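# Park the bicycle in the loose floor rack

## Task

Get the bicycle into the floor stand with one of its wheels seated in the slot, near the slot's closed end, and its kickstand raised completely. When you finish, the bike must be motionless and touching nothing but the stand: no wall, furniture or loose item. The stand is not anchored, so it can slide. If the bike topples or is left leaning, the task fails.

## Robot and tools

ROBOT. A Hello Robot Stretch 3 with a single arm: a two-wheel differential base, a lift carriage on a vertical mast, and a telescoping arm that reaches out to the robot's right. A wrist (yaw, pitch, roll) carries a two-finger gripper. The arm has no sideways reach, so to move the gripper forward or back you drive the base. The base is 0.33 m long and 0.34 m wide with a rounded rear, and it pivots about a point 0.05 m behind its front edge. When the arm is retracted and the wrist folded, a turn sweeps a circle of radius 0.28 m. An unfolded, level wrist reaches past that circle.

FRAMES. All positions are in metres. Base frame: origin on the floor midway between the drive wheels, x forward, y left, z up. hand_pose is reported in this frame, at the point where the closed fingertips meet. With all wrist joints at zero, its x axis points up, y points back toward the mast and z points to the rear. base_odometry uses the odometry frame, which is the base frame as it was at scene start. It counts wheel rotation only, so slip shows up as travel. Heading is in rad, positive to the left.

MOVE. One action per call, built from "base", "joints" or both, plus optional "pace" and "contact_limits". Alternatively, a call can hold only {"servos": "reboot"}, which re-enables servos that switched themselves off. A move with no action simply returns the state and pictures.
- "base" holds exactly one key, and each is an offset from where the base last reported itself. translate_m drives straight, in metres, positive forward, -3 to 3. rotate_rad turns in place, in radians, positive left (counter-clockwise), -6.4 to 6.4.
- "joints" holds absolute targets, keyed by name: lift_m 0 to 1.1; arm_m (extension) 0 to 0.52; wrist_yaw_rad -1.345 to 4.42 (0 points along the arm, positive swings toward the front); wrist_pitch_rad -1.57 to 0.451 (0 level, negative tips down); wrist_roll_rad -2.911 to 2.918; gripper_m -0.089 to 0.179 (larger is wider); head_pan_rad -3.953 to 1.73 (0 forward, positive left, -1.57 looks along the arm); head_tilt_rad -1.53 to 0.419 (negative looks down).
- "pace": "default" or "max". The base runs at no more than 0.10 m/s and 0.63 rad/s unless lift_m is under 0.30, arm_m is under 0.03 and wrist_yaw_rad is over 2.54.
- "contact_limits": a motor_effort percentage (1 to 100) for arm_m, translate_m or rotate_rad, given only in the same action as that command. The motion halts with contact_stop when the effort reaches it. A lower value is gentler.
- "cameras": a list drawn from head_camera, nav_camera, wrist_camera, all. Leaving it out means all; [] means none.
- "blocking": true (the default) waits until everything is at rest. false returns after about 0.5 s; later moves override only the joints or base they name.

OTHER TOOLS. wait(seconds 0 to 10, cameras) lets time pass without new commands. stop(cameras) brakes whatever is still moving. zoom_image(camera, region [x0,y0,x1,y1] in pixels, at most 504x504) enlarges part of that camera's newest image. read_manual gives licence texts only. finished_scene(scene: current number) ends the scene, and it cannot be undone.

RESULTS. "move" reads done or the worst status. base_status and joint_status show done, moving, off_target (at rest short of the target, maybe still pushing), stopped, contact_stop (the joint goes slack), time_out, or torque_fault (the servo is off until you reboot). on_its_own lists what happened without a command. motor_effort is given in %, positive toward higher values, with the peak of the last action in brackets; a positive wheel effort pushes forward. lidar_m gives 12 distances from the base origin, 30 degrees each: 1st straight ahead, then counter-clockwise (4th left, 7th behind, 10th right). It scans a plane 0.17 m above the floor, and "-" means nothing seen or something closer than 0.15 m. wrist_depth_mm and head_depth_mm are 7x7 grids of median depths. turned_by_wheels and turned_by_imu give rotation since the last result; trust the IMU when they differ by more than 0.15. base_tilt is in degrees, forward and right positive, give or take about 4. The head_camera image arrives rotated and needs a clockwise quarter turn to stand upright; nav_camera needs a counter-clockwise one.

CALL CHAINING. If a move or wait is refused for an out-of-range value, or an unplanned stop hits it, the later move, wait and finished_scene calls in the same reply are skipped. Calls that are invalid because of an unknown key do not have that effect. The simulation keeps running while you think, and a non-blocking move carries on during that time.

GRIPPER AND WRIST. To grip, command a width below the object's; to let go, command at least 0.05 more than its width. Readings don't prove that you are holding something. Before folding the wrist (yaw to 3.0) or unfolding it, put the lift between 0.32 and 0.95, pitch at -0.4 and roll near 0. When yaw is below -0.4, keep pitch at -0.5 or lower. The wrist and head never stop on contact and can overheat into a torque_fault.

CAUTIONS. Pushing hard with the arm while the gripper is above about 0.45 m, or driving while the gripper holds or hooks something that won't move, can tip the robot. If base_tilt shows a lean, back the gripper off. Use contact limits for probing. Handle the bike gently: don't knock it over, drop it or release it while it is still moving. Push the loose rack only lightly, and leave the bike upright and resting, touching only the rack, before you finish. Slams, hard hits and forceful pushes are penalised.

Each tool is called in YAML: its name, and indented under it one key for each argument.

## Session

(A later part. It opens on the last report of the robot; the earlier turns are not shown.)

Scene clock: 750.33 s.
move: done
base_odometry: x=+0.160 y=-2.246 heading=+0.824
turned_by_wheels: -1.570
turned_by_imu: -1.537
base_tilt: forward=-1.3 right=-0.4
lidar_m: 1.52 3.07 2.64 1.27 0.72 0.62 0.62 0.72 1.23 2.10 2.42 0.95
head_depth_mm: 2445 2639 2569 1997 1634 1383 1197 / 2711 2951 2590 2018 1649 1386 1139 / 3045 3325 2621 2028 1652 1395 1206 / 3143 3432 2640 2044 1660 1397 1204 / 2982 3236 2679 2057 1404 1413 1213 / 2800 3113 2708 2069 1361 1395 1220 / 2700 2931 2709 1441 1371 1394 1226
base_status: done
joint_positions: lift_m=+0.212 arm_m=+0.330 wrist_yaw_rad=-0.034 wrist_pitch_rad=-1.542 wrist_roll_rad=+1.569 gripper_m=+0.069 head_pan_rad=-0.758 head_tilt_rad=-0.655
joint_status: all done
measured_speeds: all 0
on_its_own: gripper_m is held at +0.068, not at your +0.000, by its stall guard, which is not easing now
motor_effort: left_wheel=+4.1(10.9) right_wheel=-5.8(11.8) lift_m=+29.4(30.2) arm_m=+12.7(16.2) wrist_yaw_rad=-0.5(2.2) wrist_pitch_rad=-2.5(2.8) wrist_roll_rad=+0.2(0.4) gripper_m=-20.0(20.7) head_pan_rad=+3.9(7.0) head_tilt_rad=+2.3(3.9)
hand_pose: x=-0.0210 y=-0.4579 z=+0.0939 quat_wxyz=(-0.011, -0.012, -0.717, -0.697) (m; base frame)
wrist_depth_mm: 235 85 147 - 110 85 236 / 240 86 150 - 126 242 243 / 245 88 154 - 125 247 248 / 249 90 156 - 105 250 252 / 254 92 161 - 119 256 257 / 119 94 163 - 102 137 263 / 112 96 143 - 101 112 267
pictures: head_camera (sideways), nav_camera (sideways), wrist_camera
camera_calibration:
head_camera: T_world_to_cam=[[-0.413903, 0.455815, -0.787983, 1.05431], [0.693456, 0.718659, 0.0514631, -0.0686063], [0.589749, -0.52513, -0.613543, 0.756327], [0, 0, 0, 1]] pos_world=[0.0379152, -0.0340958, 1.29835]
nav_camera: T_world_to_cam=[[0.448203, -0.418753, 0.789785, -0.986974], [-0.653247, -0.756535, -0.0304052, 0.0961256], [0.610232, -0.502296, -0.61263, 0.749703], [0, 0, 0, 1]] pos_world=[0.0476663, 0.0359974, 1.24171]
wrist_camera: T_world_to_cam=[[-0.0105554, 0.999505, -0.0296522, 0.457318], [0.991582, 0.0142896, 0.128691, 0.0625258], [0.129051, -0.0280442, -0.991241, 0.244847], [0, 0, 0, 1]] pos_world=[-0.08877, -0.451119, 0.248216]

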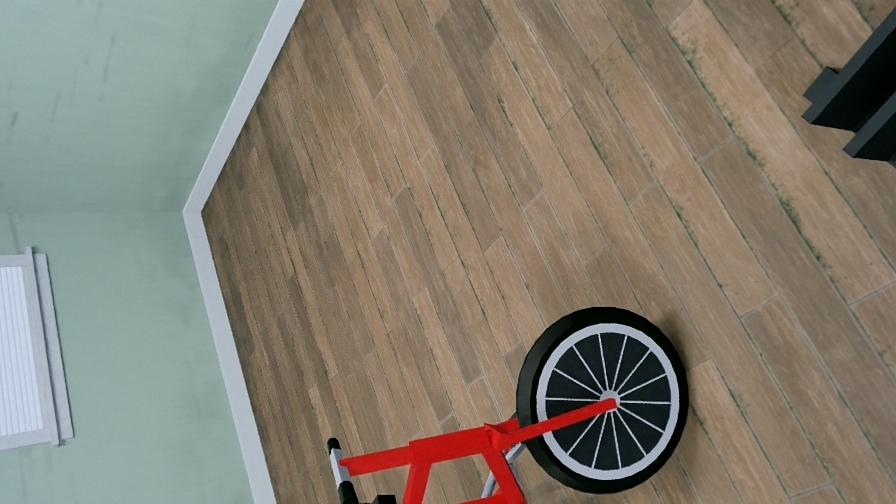

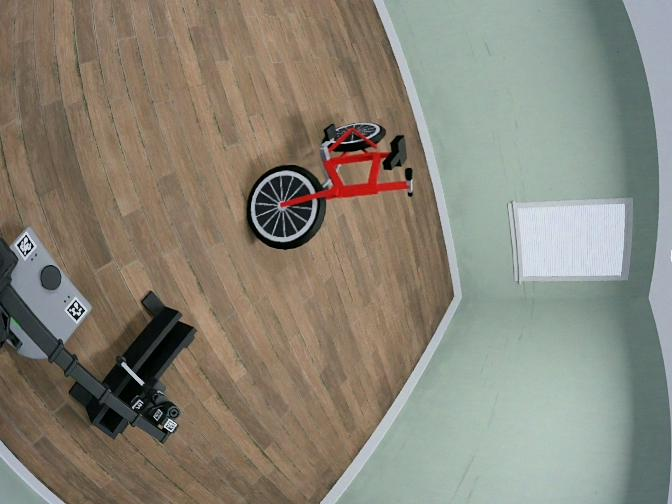

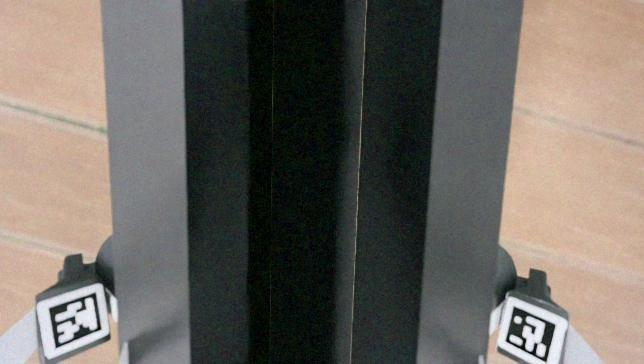

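move:
  joints: {"head_pan_rad": -0.45, "head_tilt_rad": -0.65}
  cameras: ["head_camera"]

zoom_image:
  camera: "head_camera"
  region: [290, 150, 700, 504]

Scene clock: 753.07 s.
move: done
base_odometry: x=+0.160 y=-2.246 heading=+0.824
turned_by_wheels: +0.000
turned_by_imu: +0.000
base_tilt: forward=-1.3 right=-0.5
lidar_m: 1.53 3.04 2.64 1.27 0.72 0.62 0.62 0.72 1.23 2.10 2.43 0.95
head_depth_mm: 3014 3283 2584 2000 1629 1378 1195 / 2916 3200 2614 2012 1637 1388 1202 / 2843 3125 2635 2024 1408 1394 1202 / 2776 3085 2631 1919 1405 1395 1214 / 2706 3024 2478 1865 1452 1404 1208 / 2702 2963 2691 1890 1677 1418 1215 / 2600 2851 2728 2087 1693 1421 1223
base_status: not commanded
joint_positions: lift_m=+0.212 arm_m=+0.330 wrist_yaw_rad=-0.034 wrist_pitch_rad=-1.542 wrist_roll_rad=+1.569 gripper_m=+0.069 head_pan_rad=-0.458 head_tilt_rad=-0.655
joint_status: all done
measured_speeds: all 0
on_its_own: gripper_m is held at +0.068, not at your +0.000, by its stall guard, which is not easing now
motor_effort: left_wheel=+4.4(4.7) right_wheel=-5.9(6.0) lift_m=+30.1(30.9) arm_m=+10.2(11.5) wrist_yaw_rad=-1.6(2.2) wrist_pitch_rad=-2.4(2.6) wrist_roll_rad=+0.0(0.3) gripper_m=-20.3(20.3) head_pan_rad=+3.7(6.2) head_tilt_rad=+2.3(3.8)
hand_pose: x=-0.0210 y=-0.4579 z=+0.0939 quat_wxyz=(-0.011, -0.012, -0.717, -0.697) (m; base frame)
wrist_depth_mm: 235 85 148 - 110 85 236 / 240 86 150 - 126 241 242 / 245 88 154 - 124 247 246 / 250 90 156 - 105 250 252 / 255 92 160 - 119 256 258 / 119 94 164 - 102 137 262 / 112 96 143 - 101 113 266
pictures: head_camera (sideways)
camera_calibration:
head_camera: T_world_to_cam=[[-0.530073, 0.313217, -0.787984, 1.05502], [0.450235, 0.891426, 0.0514631, -0.0671227], [0.718548, -0.327499, -0.613542, 0.75554], [0, 0, 0, 1]] pos_world=[0.0465669, -0.0231768, 1.29835]

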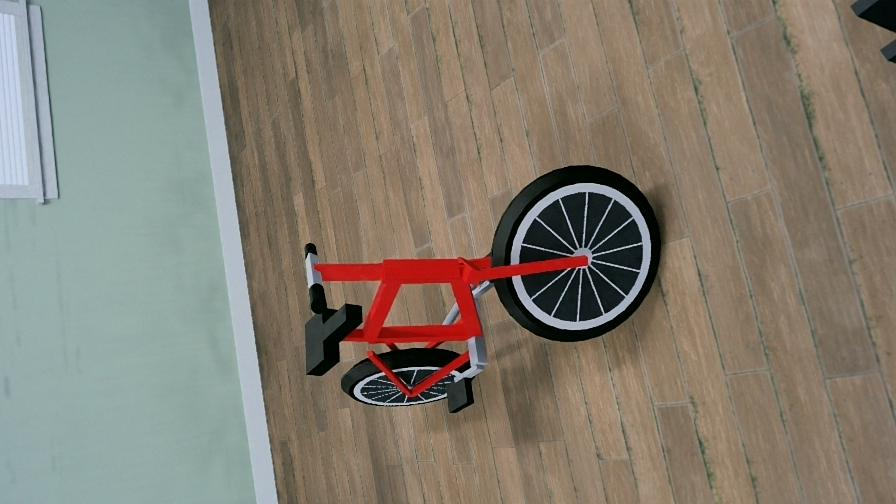

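Scaled by 1.229 from the camera's 896x504 image, which has a finer 1280x720 frame.

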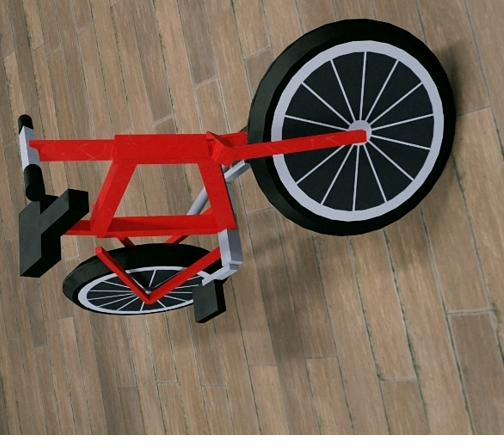

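move:
  joints: {"gripper_m": 0.0, "arm_m": 0.28}
  cameras: []

move:
  joints: {"gripper_m": 0.179}
  cameras: []

move:
  joints: {"lift_m": 0.5, "head_pan_rad": -1.2, "head_tilt_rad": -0.8}

Scene clock: 784.33 s.
move: done
base_odometry: x=+0.160 y=-2.246 heading=+0.824
turned_by_wheels: +0.000
turned_by_imu: +0.000
base_tilt: forward=-1.4 right=-0.5
lidar_m: 1.53 3.06 2.64 1.27 0.72 0.62 0.62 0.72 1.23 2.10 2.43 0.95
head_depth_mm: 2973 3249 2565 1993 1635 1379 1195 / 2919 3232 2600 2017 1640 1383 1196 / 2855 3150 2622 2027 1411 1389 1199 / 2763 3088 2643 1906 1405 1403 1206 / 2730 3012 2464 1863 1462 1409 1218 / 2652 2948 2697 1886 1679 1409 1221 / 2616 2857 2714 2083 1687 1420 1227
base_status: not commanded
joint_positions: lift_m=+0.212 arm_m=+0.280 wrist_yaw_rad=-0.034 wrist_pitch_rad=-1.541 wrist_roll_rad=+1.569 gripper_m=+0.003 head_pan_rad=-0.458 head_tilt_rad=-0.655
joint_status: all done
measured_speeds: all 0
motor_effort: left_wheel=+4.1(4.6) right_wheel=-5.4(6.0) lift_m=+31.7(32.1) arm_m=-15.4(22.1) wrist_yaw_rad=-1.1(1.9) wrist_pitch_rad=-2.6(3.0) wrist_roll_rad=+0.1(0.5) gripper_m=-52.7(99.9) head_pan_rad=+3.3(4.5) head_tilt_rad=+2.1(2.8)
hand_pose: x=-0.0210 y=-0.4082 z=+0.0939 quat_wxyz=(-0.011, -0.012, -0.717, -0.697) (m; base frame)
wrist_depth_mm: 236 85 147 - 110 86 237 / 241 87 149 - 126 240 242 / 246 88 154 - 125 247 247 / 251 90 156 - 105 250 251 / 255 92 161 - 119 256 256 / 119 95 164 - 102 140 260 / 111 96 143 - 101 112 267
pictures: none
No camera images: "cameras" was empty.

Scene clock: 786.67 s.
move: done
base_odometry: x=+0.160 y=-2.246 heading=+0.824
turned_by_wheels: +0.000
turned_by_imu: +0.000
base_tilt: forward=-1.3 right=-0.4
lidar_m: 1.53 3.07 2.64 1.27 0.72 0.62 0.62 0.72 1.23 2.11 2.42 0.95
head_depth_mm: 3015 3275 2580 2001 1625 1385 1202 / 2919 3222 2598 2016 1634 1387 1196 / 2864 3143 2621 2022 1405 1400 1203 / 2780 3090 2646 1918 1408 1404 1213 / 2719 3025 2463 1867 1456 1407 1215 / 2659 2954 2674 1876 1676 1411 1227 / 2608 2865 2725 2088 1684 1411 1222
base_status: not commanded
joint_positions: lift_m=+0.212 arm_m=+0.280 wrist_yaw_rad=-0.034 wrist_pitch_rad=-1.546 wrist_roll_rad=+1.569 gripper_m=+0.179 head_pan_rad=-0.458 head_tilt_rad=-0.655
joint_status: all done
measured_speeds: all 0
motor_effort: left_wheel=+3.7(4.6) right_wheel=-4.8(5.5) lift_m=+32.5(33.0) arm_m=-14.1(15.9) wrist_yaw_rad=-0.7(1.9) wrist_pitch_rad=-1.9(3.0) wrist_roll_rad=+0.3(0.4) gripper_m=+0.5(81.6) head_pan_rad=+3.8(4.8) head_tilt_rad=+2.4(3.1)
hand_pose: x=-0.0209 y=-0.4069 z=+0.0939 quat_wxyz=(-0.011, -0.012, -0.715, -0.699) (m; base frame)
wrist_depth_mm: 235 85 132 - 95 86 237 / 240 87 155 - 122 242 242 / 245 89 158 - 144 246 249 / 250 90 161 - 102 250 253 / 253 92 165 - 116 255 259 / 117 94 167 - 114 135 261 / 115 96 144 - 112 116 113
pictures: none
No camera images: "cameras" was empty.

Scene clock: 790.13 s.
move: done
base_odometry: x=+0.160 y=-2.246 heading=+0.824
turned_by_wheels: +0.000
turned_by_imu: +0.000
base_tilt: forward=-1.3 right=-0.5
lidar_m: 1.53 3.07 2.64 1.27 0.72 0.62 0.62 0.72 1.23 2.10 2.43 0.95
head_depth_mm: 1912 2131 2099 1725 667 714 1036 / 2008 2275 2099 1737 1486 1222 1060 / 2128 2409 2131 1749 1489 1302 1106 / 2267 2521 2124 1763 1495 1303 1113 / 2426 2611 2155 1774 1513 1306 1140 / 2572 2741 2154 1779 1510 1314 1161 / 2795 2755 2176 1786 1516 1315 1166
base_status: not commanded
joint_positions: lift_m=+0.500 arm_m=+0.280 wrist_yaw_rad=-0.034 wrist_pitch_rad=-1.547 wrist_roll_rad=+1.569 gripper_m=+0.179 head_pan_rad=-1.192 head_tilt_rad=-0.790
joint_status: all done
measured_speeds: all 0
motor_effort: left_wheel=+4.0(4.6) right_wheel=-4.7(4.9) lift_m=+35.0(39.3) arm_m=-11.6(14.6) wrist_yaw_rad=-1.3(2.1) wrist_pitch_rad=-1.5(2.0) wrist_roll_rad=+0.1(0.5) gripper_m=-0.3(1.3) head_pan_rad=-3.6(7.8) head_tilt_rad=-4.4(5.9)
hand_pose: x=-0.0209 y=-0.4067 z=+0.3820 quat_wxyz=(-0.011, -0.012, -0.715, -0.699) (m; base frame)
wrist_depth_mm: 506 508 503 447 505 507 363 / 513 516 516 367 514 429 368 / 526 521 529 375 531 424 375 / 538 534 538 381 536 421 381 / 550 550 551 391 557 419 391 / 117 555 557 399 565 138 566 / 116 569 570 409 578 119 114
pictures: head_camera (sideways), nav_camera (sideways), wrist_camera
camera_calibration:
head_camera: T_world_to_cam=[[-0.221028, 0.680425, -0.69869, 0.936755], [0.933769, 0.354403, 0.0497445, -0.067826], [0.281465, -0.64142, -0.713693, 0.888476], [0, 0, 0, 1]] pos_world=[0.0203075, -0.043468, 1.29197]
nav_camera: T_world_to_cam=[[0.267818, -0.661437, 0.700553, -0.869574], [-0.912339, -0.407826, -0.0362718, 0.105338], [0.309695, -0.629428, -0.712678, 0.881671], [0, 0, 0, 1]] pos_world=[0.0559419, 0.0227397, 1.24135]
wrist_camera: T_world_to_cam=[[-0.0105443, 0.999634, -0.0248992, 0.412897], [0.991561, 0.0136703, 0.128919, 0.0243393], [0.129212, -0.0233297, -0.991342, 0.533796], [0, 0, 0, 1]] pos_world=[-0.0887533, -0.400625, 0.536318]

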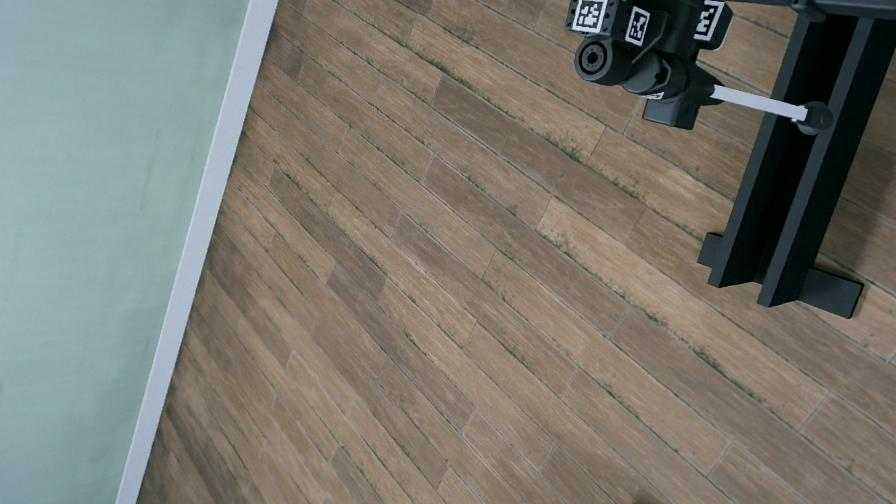

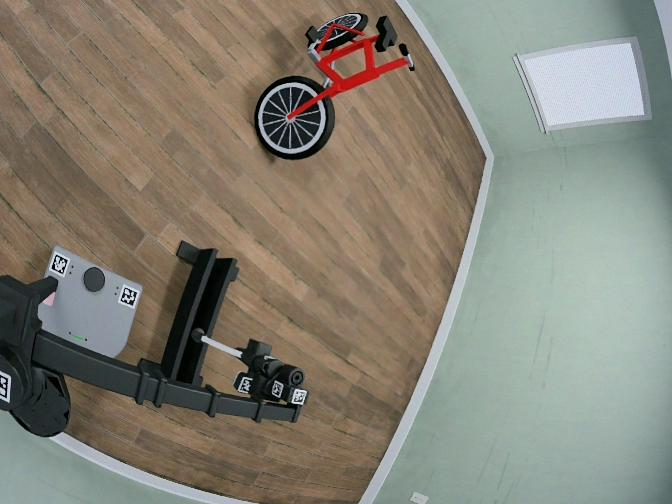

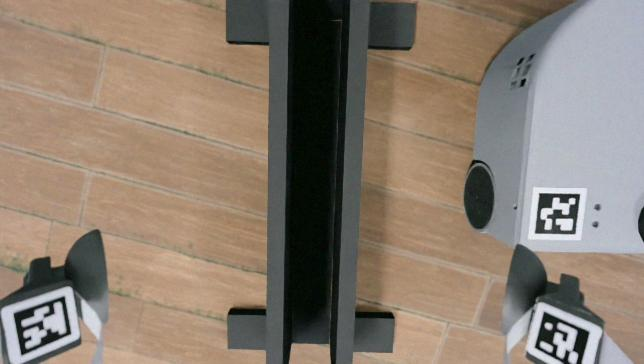

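move:
  base: {"rotate_rad": 0.09}
  joints: {"lift_m": 0.9, "arm_m": 0.05}
  cameras: []

move:
  base: {"translate_m": 1.32}
  cameras: []

move:
  base: {"rotate_rad": -0.07}
  joints: {"head_pan_rad": -1.57, "head_tilt_rad": -1.0}

Scene clock: 806.40 s.
move: done
base_odometry: x=+0.160 y=-2.246 heading=+0.914
turned_by_wheels: +0.090
turned_by_imu: +0.089
base_tilt: forward=-1.3 right=-0.5
lidar_m: 3.12 2.93 2.64 1.10 0.69 0.62 0.62 0.76 1.46 2.11 2.56 0.95
head_depth_mm: 1978 2207 2080 1720 1511 - 968 / 2098 2361 2108 1758 1482 293 1003 / 2256 2481 2116 1740 1484 1293 1105 / 2435 2606 2121 1760 1492 1284 1125 / 2608 2727 2141 1766 1500 1307 1158 / 2880 2748 2146 1770 1506 1309 1155 / 3104 2759 2177 1788 1424 1315 1164
base_status: done
joint_positions: lift_m=+0.900 arm_m=+0.050 wrist_yaw_rad=-0.034 wrist_pitch_rad=-1.548 wrist_roll_rad=+1.569 gripper_m=+0.179 head_pan_rad=-1.192 head_tilt_rad=-0.790
joint_status: all done
measured_speeds: all 0
motor_effort: left_wheel=-3.6(6.0) right_wheel=+4.2(6.1) lift_m=+35.5(41.1) arm_m=-14.2(22.0) wrist_yaw_rad=-1.7(2.6) wrist_pitch_rad=-1.5(1.9) wrist_roll_rad=+0.3(0.5) gripper_m=+0.6(1.4) head_pan_rad=-2.7(4.0) head_tilt_rad=-4.2(5.4)
hand_pose: x=-0.0209 y=-0.1765 z=+0.7820 quat_wxyz=(-0.011, -0.012, -0.715, -0.699) (m; base frame)
wrist_depth_mm: 881 879 890 891 876 891 894 / 905 899 891 896 739 910 893 / 903 900 904 770 756 908 915 / 927 932 857 929 787 934 933 / 948 964 946 976 949 955 971 / 117 963 978 984 969 137 982 / 116 - - - - 119 114
pictures: none
No camera images: "cameras" was empty.

Scene clock: 820.73 s.
move: time_out
base_odometry: x=+0.966 y=-1.201 heading=+0.914
turned_by_wheels: +0.000
turned_by_imu: +0.006
base_tilt: forward=-1.3 right=-0.5
lidar_m: 1.90 2.32 2.20 2.21 2.02 1.86 1.87 2.27 0.50 0.53 0.55 1.89
head_depth_mm: 2385 2560 2099 1725 970 - 1087 / 2553 2640 2113 1733 955 293 1093 / 2732 2663 2120 1749 1424 1126 1149 / 2662 2708 2120 1758 1128 1230 1152 / 2380 2562 2138 1765 1238 1285 1155 / 2142 2370 2162 1775 1514 1311 1160 / 1980 2174 2169 1786 1515 1317 1164
base_status: translate_m time_out (by the wheels' count: +1.3200 of +1.3200)
joint_positions: lift_m=+0.900 arm_m=+0.050 wrist_yaw_rad=-0.034 wrist_pitch_rad=-1.548 wrist_roll_rad=+1.569 gripper_m=+0.179 head_pan_rad=-1.192 head_tilt_rad=-0.790
joint_status: not commanded
measured_speeds: all 0
motor_effort: left_wheel=-0.8(4.4) right_wheel=+0.1(7.7) lift_m=+35.1(36.6) arm_m=-12.0(15.3) wrist_yaw_rad=-1.1(2.3) wrist_pitch_rad=-1.4(1.9) wrist_roll_rad=+0.3(0.4) gripper_m=+0.3(1.6) head_pan_rad=-2.6(4.4) head_tilt_rad=-4.5(5.6)
hand_pose: x=-0.0209 y=-0.1765 z=+0.7820 quat_wxyz=(-0.011, -0.012, -0.715, -0.699) (m; base frame)
wrist_depth_mm: 880 868 886 885 887 879 880 / 896 901 896 875 754 908 915 / 906 710 911 761 763 917 927 / 569 869 929 936 775 953 954 / 947 743 936 961 949 944 954 / 117 692 975 969 998 136 983 / 115 - - - - 119 113
pictures: none
No camera images: "cameras" was empty.

not run: a stop that you did not command came earlier in this reply.

move:
  base: {"rotate_rad": -0.07}
  joints: {"head_pan_rad": -1.57, "head_tilt_rad": -1.0}

zoom_image:
  camera: "head_camera"
  region: [392, 0, 896, 504]

Scene clock: 823.27 s.
move: done
base_odometry: x=+0.966 y=-1.201 heading=+0.844
turned_by_wheels: -0.070
turned_by_imu: -0.069
base_tilt: forward=-1.3 right=-0.5
lidar_m: 1.89 2.22 2.20 2.20 2.10 1.85 1.86 2.17 0.50 0.53 0.54 1.90
head_depth_mm: 2246 1966 - - 327 1204 1088 / 2269 1959 - - 1279 1205 969 / 2294 1946 - - 314 1179 947 / 2295 1945 1695 1003 311 1215 1016 / 2321 1957 1707 1120 1219 1218 1115 / 2350 1976 1700 1506 1219 1223 1114 / 2352 1981 1711 1516 1224 1223 1120
base_status: done
joint_positions: lift_m=+0.900 arm_m=+0.050 wrist_yaw_rad=-0.034 wrist_pitch_rad=-1.548 wrist_roll_rad=+1.569 gripper_m=+0.179 head_pan_rad=-1.562 head_tilt_rad=-0.987
joint_status: all done
measured_speeds: all 0
motor_effort: left_wheel=+4.3(6.4) right_wheel=-4.9(5.6) lift_m=+35.4(36.4) arm_m=-11.7(12.5) wrist_yaw_rad=-0.4(1.8) wrist_pitch_rad=-1.6(1.7) wrist_roll_rad=-0.3(0.3) gripper_m=+0.3(1.2) head_pan_rad=-2.9(7.1) head_tilt_rad=-5.6(7.2)
hand_pose: x=-0.0209 y=-0.1765 z=+0.7820 quat_wxyz=(-0.011, -0.012, -0.715, -0.699) (m; base frame)
wrist_depth_mm: 874 881 880 874 889 877 884 / 882 892 911 884 750 908 893 / 917 746 918 774 755 905 920 / 618 880 919 915 783 948 929 / 588 750 948 952 964 948 961 / 117 673 981 984 978 136 966 / 115 765 - - - 119 114
pictures: head_camera (sideways), nav_camera (sideways), wrist_camera
camera_calibration:
head_camera: T_world_to_cam=[[0.0387571, 0.837537, -0.545005, 0.734929], [0.998823, -0.0165464, 0.0456018, -0.0628172], [0.0291753, -0.546131, -0.837192, 1.0506], [0, 0, 0, 1]] pos_world=[0.00360806, -0.0428062, 1.28296]
nav_camera: T_world_to_cam=[[0.0117365, -0.837118, 0.546897, -0.667808], [-0.998139, -0.0425351, -0.0436867, 0.115504], [0.0598332, -0.545367, -0.836059, 1.04363], [0, 0, 0, 1]] pos_world=[0.0606838, 0.0150378, 1.2428]
wrist_camera: T_world_to_cam=[[-0.0105433, 0.99965, -0.0242742, 0.192296], [0.991558, 0.0135892, 0.128949, -0.0304198], [0.129234, -0.0227097, -0.991354, 0.935836], [0, 0, 0, 1]] pos_world=[-0.0887511, -0.170563, 0.936335]

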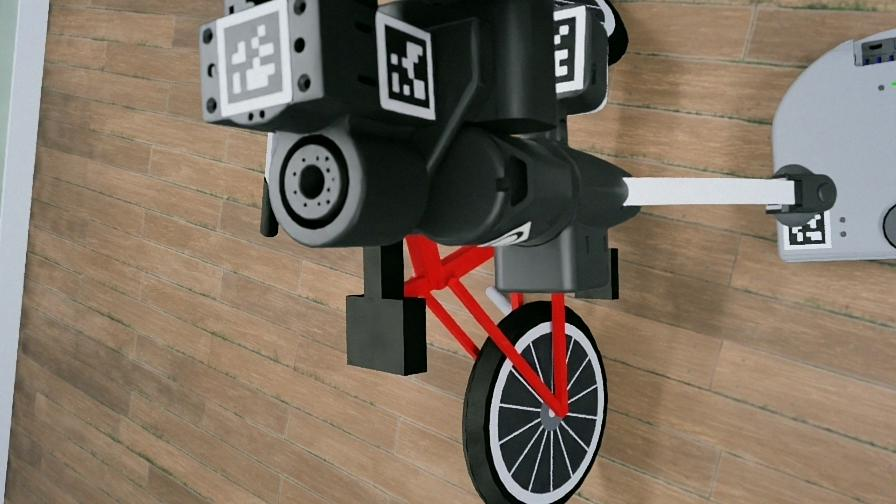

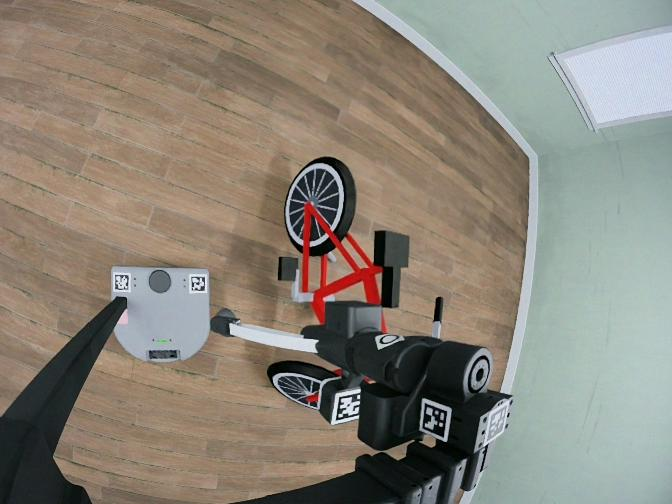

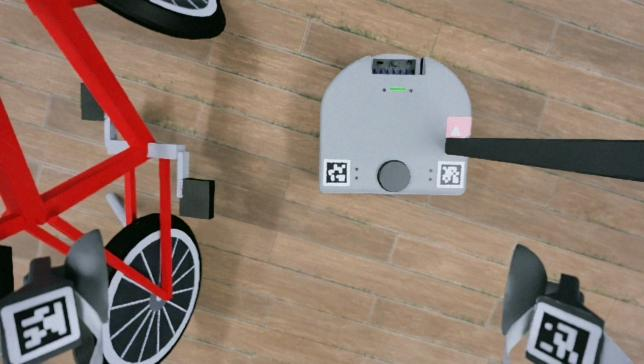

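Scaled by 1.000.

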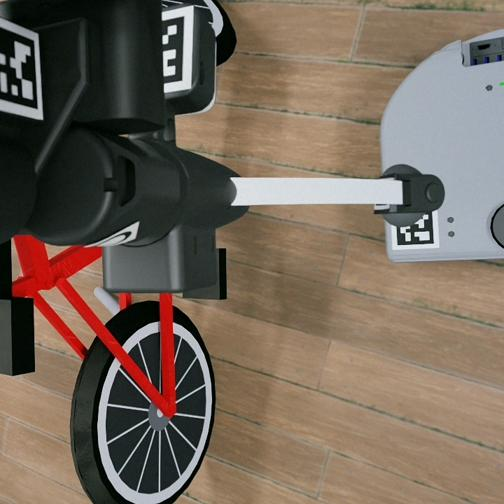

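move:
  joints: {"arm_m": 0.3}

zoom_image:
  camera: "wrist_camera"
  region: [100, 0, 500, 364]

Scene clock: 829.93 s.
move: done
base_odometry: x=+0.966 y=-1.201 heading=+0.844
turned_by_wheels: +0.000
turned_by_imu: +0.000
base_tilt: forward=-1.3 right=-0.5
lidar_m: 1.90 2.22 2.20 2.20 2.11 1.86 1.86 2.17 0.50 0.53 0.54 1.89
head_depth_mm: 298 1816 1640 1066 1132 1205 1086 / 375 471 1589 1420 1336 1209 968 / 373 454 1662 1277 1317 1211 971 / 380 439 1636 1003 1143 1211 1018 / 2311 1956 1702 1119 1218 1219 1112 / 2305 1981 1714 1498 1224 1222 1117 / 2329 1988 1707 1516 1220 1228 1119
base_status: not commanded
joint_positions: lift_m=+0.900 arm_m=+0.300 wrist_yaw_rad=-0.034 wrist_pitch_rad=-1.548 wrist_roll_rad=+1.569 gripper_m=+0.179 head_pan_rad=-1.562 head_tilt_rad=-0.988
joint_status: all done
measured_speeds: all 0
motor_effort: left_wheel=+4.4(4.9) right_wheel=-4.7(5.1) lift_m=+35.0(35.9) arm_m=+16.1(23.1) wrist_yaw_rad=-0.6(2.5) wrist_pitch_rad=-1.8(1.8) wrist_roll_rad=+0.0(0.4) gripper_m=+0.6(1.4) head_pan_rad=-3.3(4.0) head_tilt_rad=-5.8(6.2)
hand_pose: x=-0.0209 y=-0.4265 z=+0.7820 quat_wxyz=(-0.011, -0.012, -0.715, -0.699) (m; base frame)
wrist_depth_mm: 863 883 594 867 876 880 881 / 899 895 885 902 900 763 897 / 914 910 735 915 924 770 763 / 934 932 759 921 928 776 944 / 939 446 688 939 960 968 955 / 117 419 624 990 988 136 985 / 116 - 619 - - 119 113
pictures: head_camera (sideways), nav_camera (sideways), wrist_camera
camera_calibration:
head_camera: T_world_to_cam=[[0.0390846, 0.837764, -0.544631, 0.734441], [0.998816, -0.0169599, 0.0455904, -0.0628023], [0.0289571, -0.545769, -0.837435, 1.05092], [0, 0, 0, 1]] pos_world=[0.00359113, -0.0427968, 1.28294]
nav_camera: T_world_to_cam=[[0.0114091, -0.837366, 0.546524, -0.667319], [-0.998156, -0.0421227, -0.0437017, 0.115524], [0.0596153, -0.545017, -0.836303, 1.04394], [0, 0, 0, 1]] pos_world=[0.0606895, 0.0150426, 1.24281]
wrist_camera: T_world_to_cam=[[-0.0105426, 0.999656, -0.0240028, 0.441931], [0.991557, 0.0135537, 0.128962, -0.0270517], [0.129243, -0.0224406, -0.991359, 0.930284], [0, 0, 0, 1]] pos_world=[-0.0887501, -0.420536, 0.936341]

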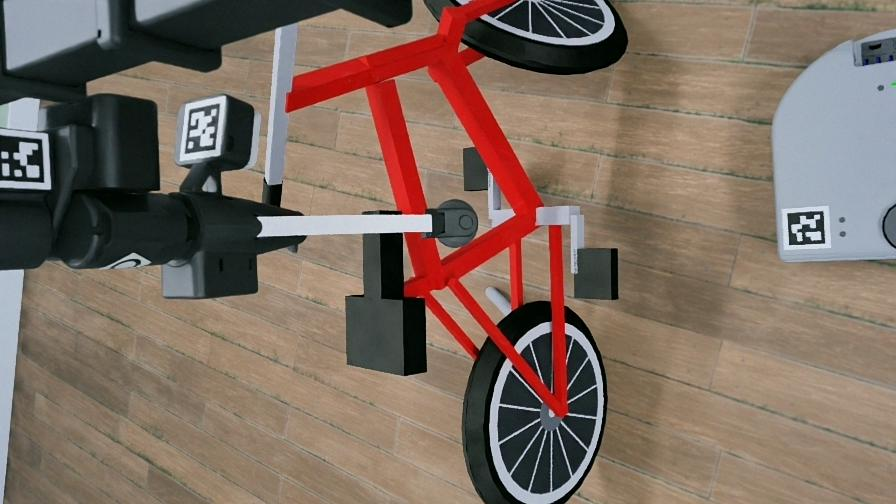

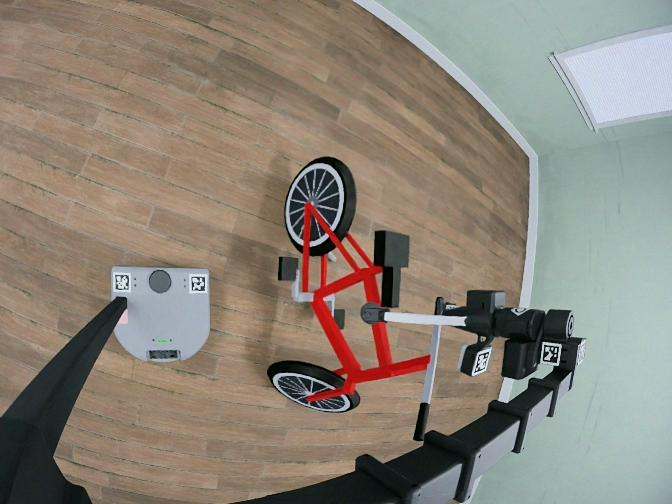

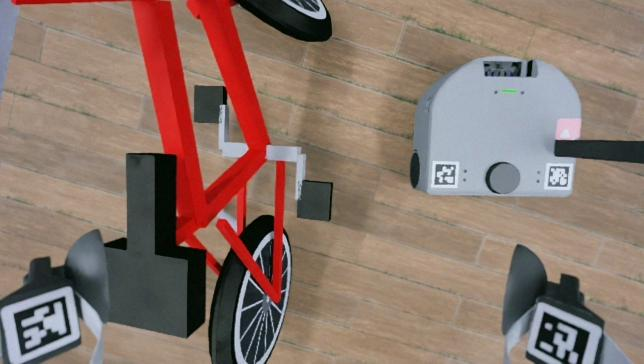

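Scaled by 1.260.

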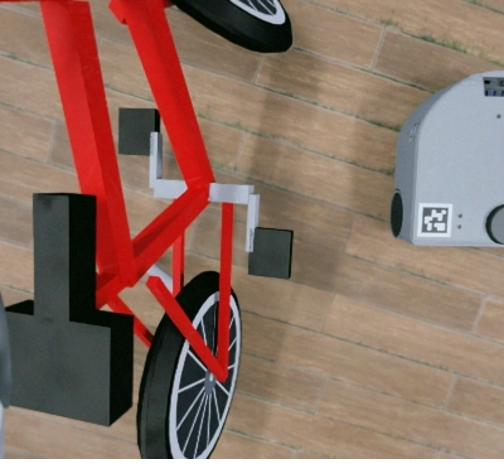

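move:
  base: {"translate_m": -0.07}
  joints: {"arm_m": 0.485}
  cameras: []

move:
  joints: {"lift_m": 0.76}

Scene clock: 854.50 s.
move: done
base_odometry: x=+0.920 y=-1.254 heading=+0.844
turned_by_wheels: +0.000
turned_by_imu: +0.000
base_tilt: forward=-1.3 right=-0.4
lidar_m: 1.96 2.30 2.22 2.21 2.03 1.79 1.79 2.09 0.46 0.58 0.55 1.96
head_depth_mm: 295 1810 1606 1177 1229 1202 1090 / 2121 1933 1611 1074 1147 1210 965 / 2124 1944 1661 1285 1332 1215 968 / 544 1876 1622 1422 1282 1215 1013 / 2257 1963 1708 1070 1211 1219 1116 / 2341 1960 1708 1094 1215 1224 1117 / 2325 1971 1722 1518 1218 1225 1120
base_status: done
joint_positions: lift_m=+0.900 arm_m=+0.485 wrist_yaw_rad=-0.034 wrist_pitch_rad=-1.548 wrist_roll_rad=+1.569 gripper_m=+0.179 head_pan_rad=-1.562 head_tilt_rad=-0.988
joint_status: all done
measured_speeds: all 0
motor_effort: left_wheel=+0.0(4.8) right_wheel=-4.1(8.1) lift_m=+34.5(35.1) arm_m=+15.5(23.3) wrist_yaw_rad=-1.2(2.4) wrist_pitch_rad=-1.2(1.7) wrist_roll_rad=+0.0(0.4) gripper_m=+0.3(1.2) head_pan_rad=-3.0(4.0) head_tilt_rad=-5.8(6.2)
hand_pose: x=-0.0209 y=-0.6114 z=+0.7820 quat_wxyz=(-0.011, -0.012, -0.715, -0.699) (m; base frame)
wrist_depth_mm: 877 866 869 391 884 883 878 / 901 885 275 569 887 893 751 / 906 909 887 638 911 791 764 / 917 903 927 697 920 846 790 / 949 952 953 759 937 954 952 / 117 970 963 678 975 137 989 / 116 - 970 430 - 119 114
pictures: none
No camera images: "cameras" was empty.

Scene clock: 856.60 s.
move: done
base_odometry: x=+0.920 y=-1.254 heading=+0.844
turned_by_wheels: +0.000
turned_by_imu: +0.000
base_tilt: forward=-1.4 right=-0.4
lidar_m: 1.96 2.30 2.22 2.22 2.03 1.79 1.80 2.09 0.46 0.58 0.55 1.96
head_depth_mm: 2220 1929 432 341 312 311 994 / 2222 465 416 989 1145 1208 966 / 575 681 1655 1287 1337 1208 970 / 596 657 1635 1285 1288 1213 1014 / 2321 1946 1694 1070 1209 1224 1113 / 2302 1966 1714 1097 1219 1220 1116 / 2346 1975 1710 1513 1219 1230 1125
base_status: not commanded
joint_positions: lift_m=+0.760 arm_m=+0.485 wrist_yaw_rad=-0.034 wrist_pitch_rad=-1.548 wrist_roll_rad=+1.569 gripper_m=+0.179 head_pan_rad=-1.562 head_tilt_rad=-0.988
joint_status: all done
measured_speeds: all 0
motor_effort: left_wheel=+0.0(0.6) right_wheel=-4.3(4.5) lift_m=+17.5(31.4) arm_m=+15.1(16.4) wrist_yaw_rad=-1.0(1.9) wrist_pitch_rad=-1.5(1.8) wrist_roll_rad=+0.1(0.5) gripper_m=+0.7(1.3) head_pan_rad=-2.4(4.0) head_tilt_rad=-5.3(6.2)
hand_pose: x=-0.0209 y=-0.6114 z=+0.6420 quat_wxyz=(-0.011, -0.012, -0.715, -0.699) (m; base frame)
wrist_depth_mm: 737 125 135 291 748 755 757 / 763 138 767 420 769 771 621 / 769 157 785 483 781 782 629 / 769 784 790 526 799 790 646 / 805 814 808 514 602 813 813 / 117 808 839 287 834 136 839 / 116 830 848 383 846 119 114
pictures: head_camera (sideways), nav_camera (sideways), wrist_camera
camera_calibration:
head_camera: T_world_to_cam=[[0.0391157, 0.837774, -0.544614, 0.734418], [0.998816, -0.016998, 0.0455899, -0.0628016], [0.0289366, -0.545752, -0.837447, 1.05093], [0, 0, 0, 1]] pos_world=[0.00358954, -0.0427963, 1.28294]
nav_camera: T_world_to_cam=[[0.0113781, -0.837378, 0.546506, -0.667296], [-0.998158, -0.0420846, -0.0437024, 0.115525], [0.0595949, -0.545002, -0.836314, 1.04396], [0, 0, 0, 1]] pos_world=[0.06069, 0.0150418, 1.24281]
wrist_camera: T_world_to_cam=[[-0.0105425, 0.999657, -0.0239824, 0.62349], [0.991557, 0.013551, 0.128963, -0.00649221], [0.129244, -0.0224203, -0.991359, 0.787355], [0, 0, 0, 1]] pos_world=[-0.08875, -0.605535, 0.796342]

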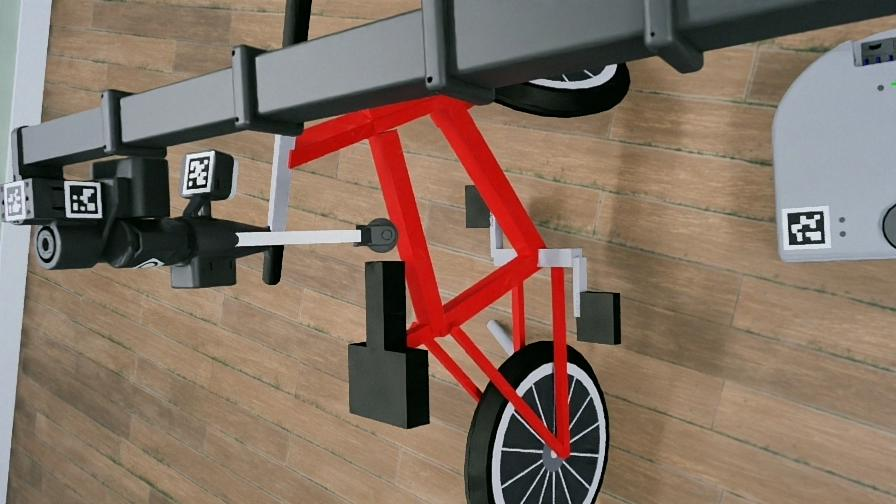

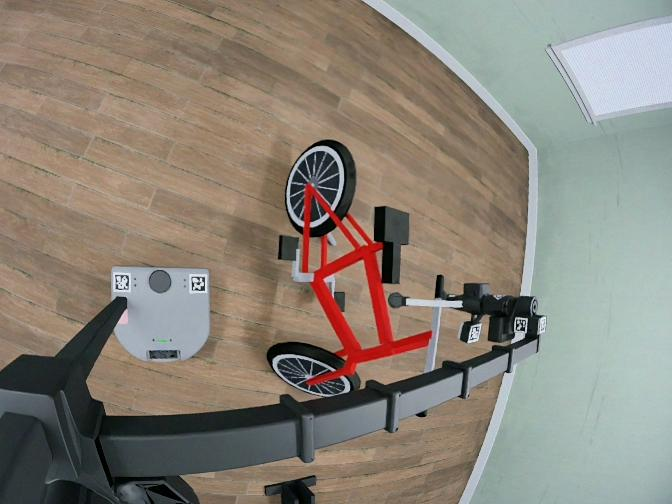

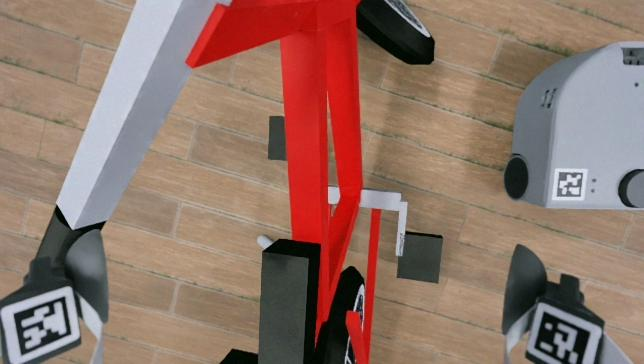

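move:
  base: {"translate_m": -0.035}
  joints: {"arm_m": 0.494}
  cameras: []

move:
  joints: {"lift_m": 0.63}

Scene clock: 865.70 s.
move: done
base_odometry: x=+0.896 y=-1.280 heading=+0.844
turned_by_wheels: +0.000
turned_by_imu: +0.000
base_tilt: forward=-1.4 right=-0.4
lidar_m: 2.00 2.34 2.23 2.23 2.00 1.75 1.76 2.05 0.44 0.58 0.56 0.75
head_depth_mm: 2216 1922 686 343 312 311 995 / 2161 465 416 988 1112 1207 966 / 581 696 1603 1421 1336 1211 968 / 600 665 1637 1451 1306 1216 1018 / 2309 1955 1700 1071 1212 1216 1114 / 2336 1966 1700 1063 1213 1221 1114 / 2324 1982 1714 1489 1220 1224 1120
base_status: done
joint_positions: lift_m=+0.760 arm_m=+0.494 wrist_yaw_rad=-0.034 wrist_pitch_rad=-1.548 wrist_roll_rad=+1.569 gripper_m=+0.179 head_pan_rad=-1.562 head_tilt_rad=-0.988
joint_status: all done
measured_speeds: all 0
motor_effort: left_wheel=-0.1(4.2) right_wheel=-3.6(8.0) lift_m=+17.2(17.8) arm_m=+14.9(22.3) wrist_yaw_rad=-0.9(2.0) wrist_pitch_rad=-1.5(1.7) wrist_roll_rad=+0.0(0.3) gripper_m=+0.4(0.9) head_pan_rad=-3.8(4.0) head_tilt_rad=-5.4(6.2)
hand_pose: x=-0.0209 y=-0.6204 z=+0.6420 quat_wxyz=(-0.011, -0.012, -0.715, -0.699) (m; base frame)
wrist_depth_mm: 744 740 107 256 749 752 767 / 760 761 117 249 779 765 625 / 765 140 142 437 782 775 635 / 780 149 790 530 811 803 645 / 808 178 820 578 815 814 823 / 117 832 820 482 617 136 823 / 116 833 834 388 862 119 114
pictures: none
No camera images: "cameras" was empty.

Scene clock: 866.63 s.
move: contact_stop
base_odometry: x=+0.896 y=-1.280 heading=+0.844
turned_by_wheels: +0.000
turned_by_imu: +0.000
base_tilt: forward=-1.3 right=-0.5
lidar_m: 2.00 2.34 2.23 2.23 1.99 1.75 1.76 2.05 0.44 0.58 0.56 0.75
head_depth_mm: 2221 1927 1604 375 341 310 305 / 2256 515 450 418 1100 1210 970 / 609 648 1603 1422 1340 1211 970 / 2299 684 1632 1452 1305 1219 1013 / 2304 1943 1707 1074 1207 1216 1109 / 2324 1960 1707 1084 1217 1225 1113 / 2352 1982 1717 1496 1215 1229 1119
base_status: not commanded
joint_positions: lift_m=+0.727 arm_m=+0.494 wrist_yaw_rad=-0.034 wrist_pitch_rad=-1.509 wrist_roll_rad=+1.569 gripper_m=+0.179 head_pan_rad=-1.562 head_tilt_rad=-0.988
joint_status: lift_m contact_stop (moved -0.033 of -0.130)
measured_speeds: all 0
on_its_own: lift_m is slack since a contact_stop (your +0.630 is given up)
motor_effort: left_wheel=+1.5(1.9) right_wheel=-3.9(4.0) lift_m=+26.3(26.5) arm_m=+15.4(16.0) wrist_yaw_rad=-0.5(1.8) wrist_pitch_rad=-8.5(11.2) wrist_roll_rad=+0.2(0.3) gripper_m=+0.3(1.0) head_pan_rad=-3.5(3.8) head_tilt_rad=-5.1(6.1)
hand_pose: x=-0.0212 y=-0.6303 z=+0.6086 quat_wxyz=(-0.011, -0.012, -0.728, -0.685) (m; base frame)
wrist_depth_mm: 740 727 81 198 426 707 698 / 755 97 92 216 720 722 621 / 772 101 109 448 743 738 584 / 782 118 766 597 758 750 591 / 813 136 782 570 772 762 751 / 129 806 814 420 576 138 772 / 116 822 819 253 807 119 113
pictures: head_camera (sideways), nav_camera (sideways), wrist_camera
camera_calibration:
head_camera: T_world_to_cam=[[0.0391155, 0.837879, -0.544453, 0.734208], [0.998816, -0.0170076, 0.0455849, -0.0627951], [0.0289348, -0.545591, -0.837552, 1.05107], [0, 0, 0, 1]] pos_world=[0.00358947, -0.0427927, 1.28293]
nav_camera: T_world_to_cam=[[0.0113783, -0.837483, 0.546345, -0.667087], [-0.998158, -0.0420754, -0.0437088, 0.115533], [0.0595931, -0.544841, -0.836419, 1.04409], [0, 0, 0, 1]] pos_world=[0.0606899, 0.0150531, 1.24281]
wrist_camera: T_world_to_cam=[[-0.0108388, 0.997991, -0.0624206, 0.663915], [0.991723, 0.0187157, 0.127025, 0.00284346], [0.127938, -0.0605272, -0.989933, 0.728964], [0, 0, 0, 1]] pos_world=[-0.0888864, -0.618512, 0.762707]

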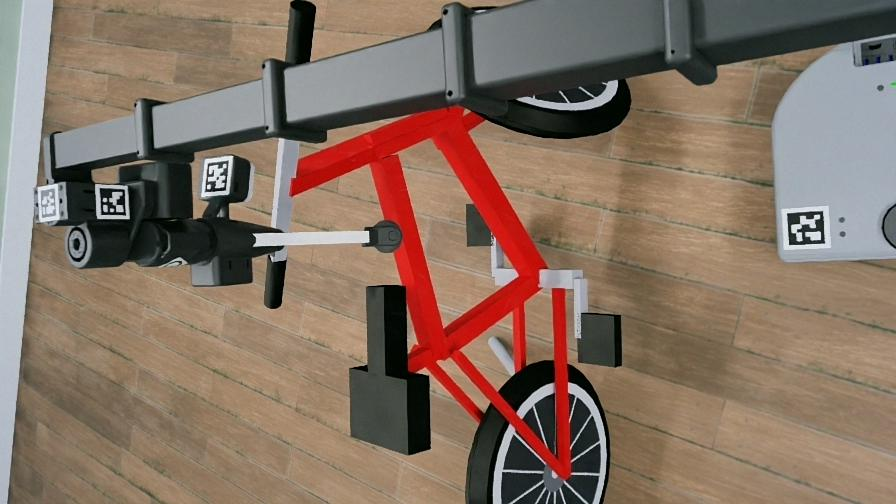

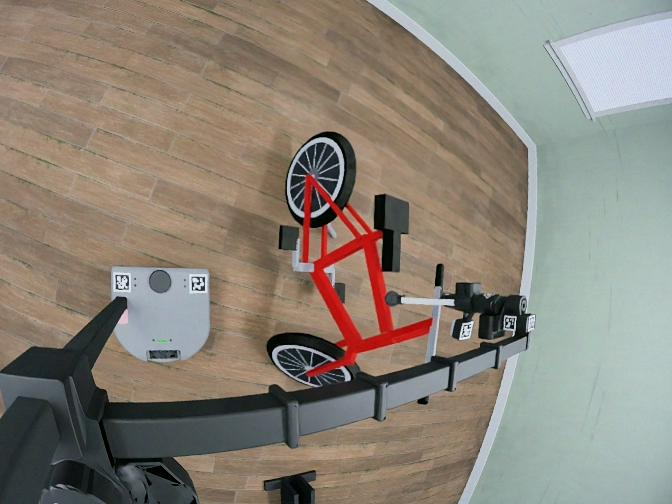

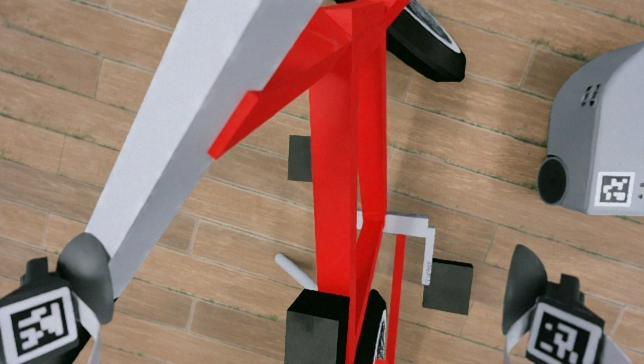

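move:
  joints: {"lift_m": 0.8}
  cameras: []

move:
  base: {"translate_m": 0.09}
  joints: {"arm_m": 0.506}

Scene clock: 879.70 s.
move: done
base_odometry: x=+0.896 y=-1.280 heading=+0.844
turned_by_wheels: +0.000
turned_by_imu: +0.000
base_tilt: forward=-1.4 right=-0.4
lidar_m: 1.99 2.34 2.23 2.22 1.99 1.75 1.76 2.05 0.44 0.58 0.57 0.75
head_depth_mm: 2210 1838 338 301 1152 1186 1089 / 465 410 789 1049 1127 1208 966 / 563 1853 1593 1421 1338 1210 970 / 570 653 1636 1452 1309 1212 1014 / 2310 1952 1690 1068 1204 1220 1118 / 2312 1962 1704 1079 1214 1225 1119 / 2340 1983 1708 1488 1220 1226 1118
base_status: not commanded
joint_positions: lift_m=+0.800 arm_m=+0.494 wrist_yaw_rad=-0.034 wrist_pitch_rad=-1.547 wrist_roll_rad=+1.568 gripper_m=+0.179 head_pan_rad=-1.562 head_tilt_rad=-0.988
joint_status: all done
measured_speeds: all 0
motor_effort: left_wheel=+2.4(2.4) right_wheel=-4.0(4.2) lift_m=+35.9(39.6) arm_m=+7.6(10.1) wrist_yaw_rad=+0.8(2.4) wrist_pitch_rad=-1.9(8.7) wrist_roll_rad=+0.3(0.8) gripper_m=+0.3(1.1) head_pan_rad=-2.8(3.7) head_tilt_rad=-5.5(6.0)
hand_pose: x=-0.0209 y=-0.6208 z=+0.6820 quat_wxyz=(-0.011, -0.011, -0.715, -0.699) (m; base frame)
wrist_depth_mm: 785 787 782 141 779 792 797 / 804 794 155 288 815 814 658 / 818 822 174 491 817 819 669 / 842 828 833 568 823 819 678 / 857 225 841 620 843 853 875 / 117 869 866 504 862 136 876 / 116 884 884 489 889 119 113
pictures: none
No camera images: "cameras" was empty.

Scene clock: 881.73 s.
move: done
base_odometry: x=+0.956 y=-1.212 heading=+0.844
turned_by_wheels: +0.000
turned_by_imu: +0.000
base_tilt: forward=-1.3 right=-0.4
lidar_m: 1.91 2.24 2.20 2.20 2.08 1.84 1.84 2.15 0.49 0.54 0.54 1.91
head_depth_mm: 2222 1845 338 301 1055 1186 1091 / 469 397 879 1087 1310 1209 969 / 571 1833 1647 1280 1317 1214 972 / 581 661 1643 1079 1211 1214 1016 / 2299 1953 1698 1095 1218 1220 1113 / 2304 1973 1699 1481 1218 1221 1119 / 2331 1979 1718 1515 1217 1224 1118
base_status: done
joint_positions: lift_m=+0.800 arm_m=+0.506 wrist_yaw_rad=-0.034 wrist_pitch_rad=-1.547 wrist_roll_rad=+1.568 gripper_m=+0.179 head_pan_rad=-1.562 head_tilt_rad=-0.988
joint_status: all done
measured_speeds: all 0
motor_effort: left_wheel=+2.5(7.6) right_wheel=+0.0(4.8) lift_m=+35.0(36.4) arm_m=+15.0(23.5) wrist_yaw_rad=-0.5(2.3) wrist_pitch_rad=-1.6(1.8) wrist_roll_rad=+0.6(0.9) gripper_m=-0.4(1.2) head_pan_rad=-3.1(4.0) head_tilt_rad=-5.4(6.1)
hand_pose: x=-0.0209 y=-0.6327 z=+0.6820 quat_wxyz=(-0.011, -0.011, -0.715, -0.699) (m; base frame)
wrist_depth_mm: 786 781 780 778 802 803 802 / 794 214 798 513 810 809 655 / 802 810 823 557 840 814 672 / 832 842 830 548 839 834 679 / 861 850 851 453 853 869 869 / 117 865 866 350 886 136 867 / 116 892 880 325 894 119 113
pictures: head_camera (sideways), nav_camera (sideways), wrist_camera
camera_calibration:
head_camera: T_world_to_cam=[[0.0391156, 0.837879, -0.544453, 0.734208], [0.998816, -0.0170077, 0.0455849, -0.0627951], [0.0289347, -0.545591, -0.837552, 1.05107], [0, 0, 0, 1]] pos_world=[0.00358947, -0.0427927, 1.28293]
nav_camera: T_world_to_cam=[[0.0113782, -0.837483, 0.546345, -0.667087], [-0.998158, -0.0420753, -0.0437088, 0.115533], [0.059593, -0.544841, -0.836419, 1.04409], [0, 0, 0, 1]] pos_world=[0.0606899, 0.0150531, 1.24281]
wrist_camera: T_world_to_cam=[[-0.0120429, 0.999615, -0.0249785, 0.64632], [0.991544, 0.0151662, 0.128881, -0.010274], [0.12921, -0.0232151, -0.991345, 0.826004], [0, 0, 0, 1]] pos_world=[-0.0887575, -0.62674, 0.836323]

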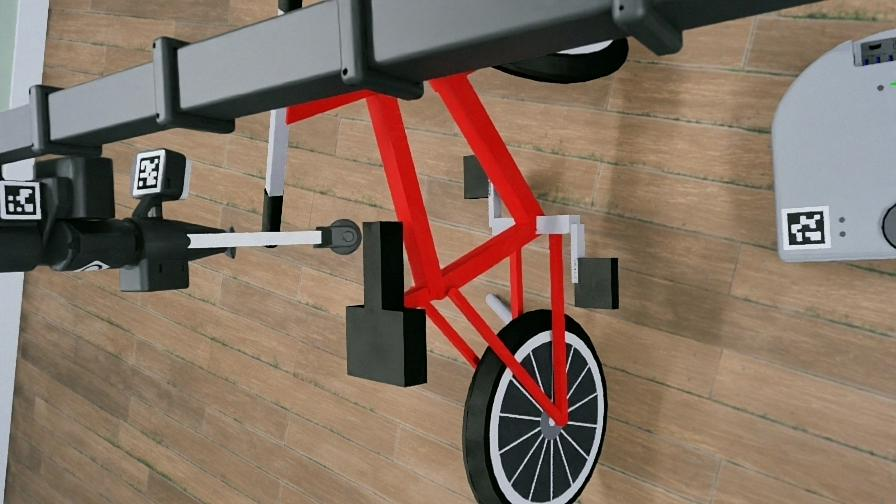

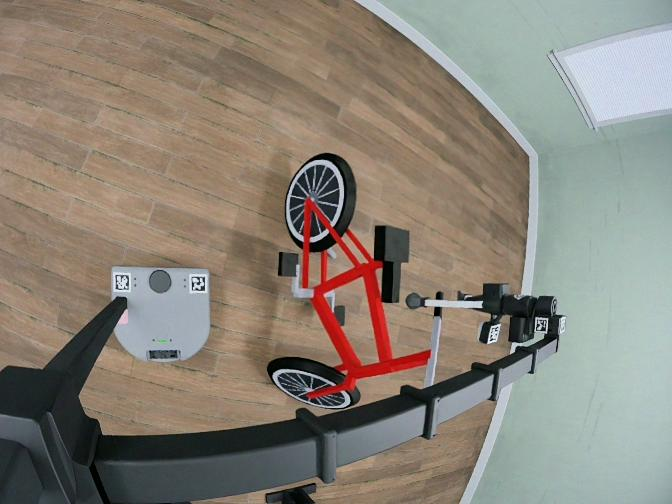

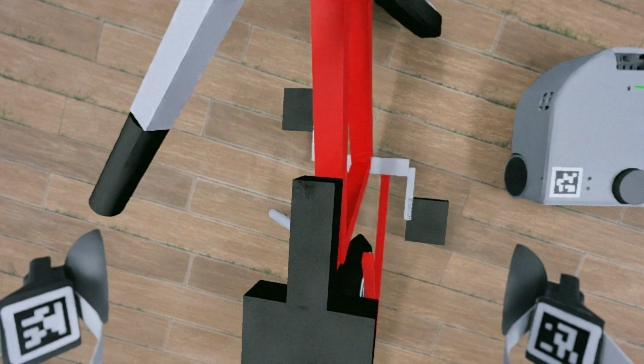

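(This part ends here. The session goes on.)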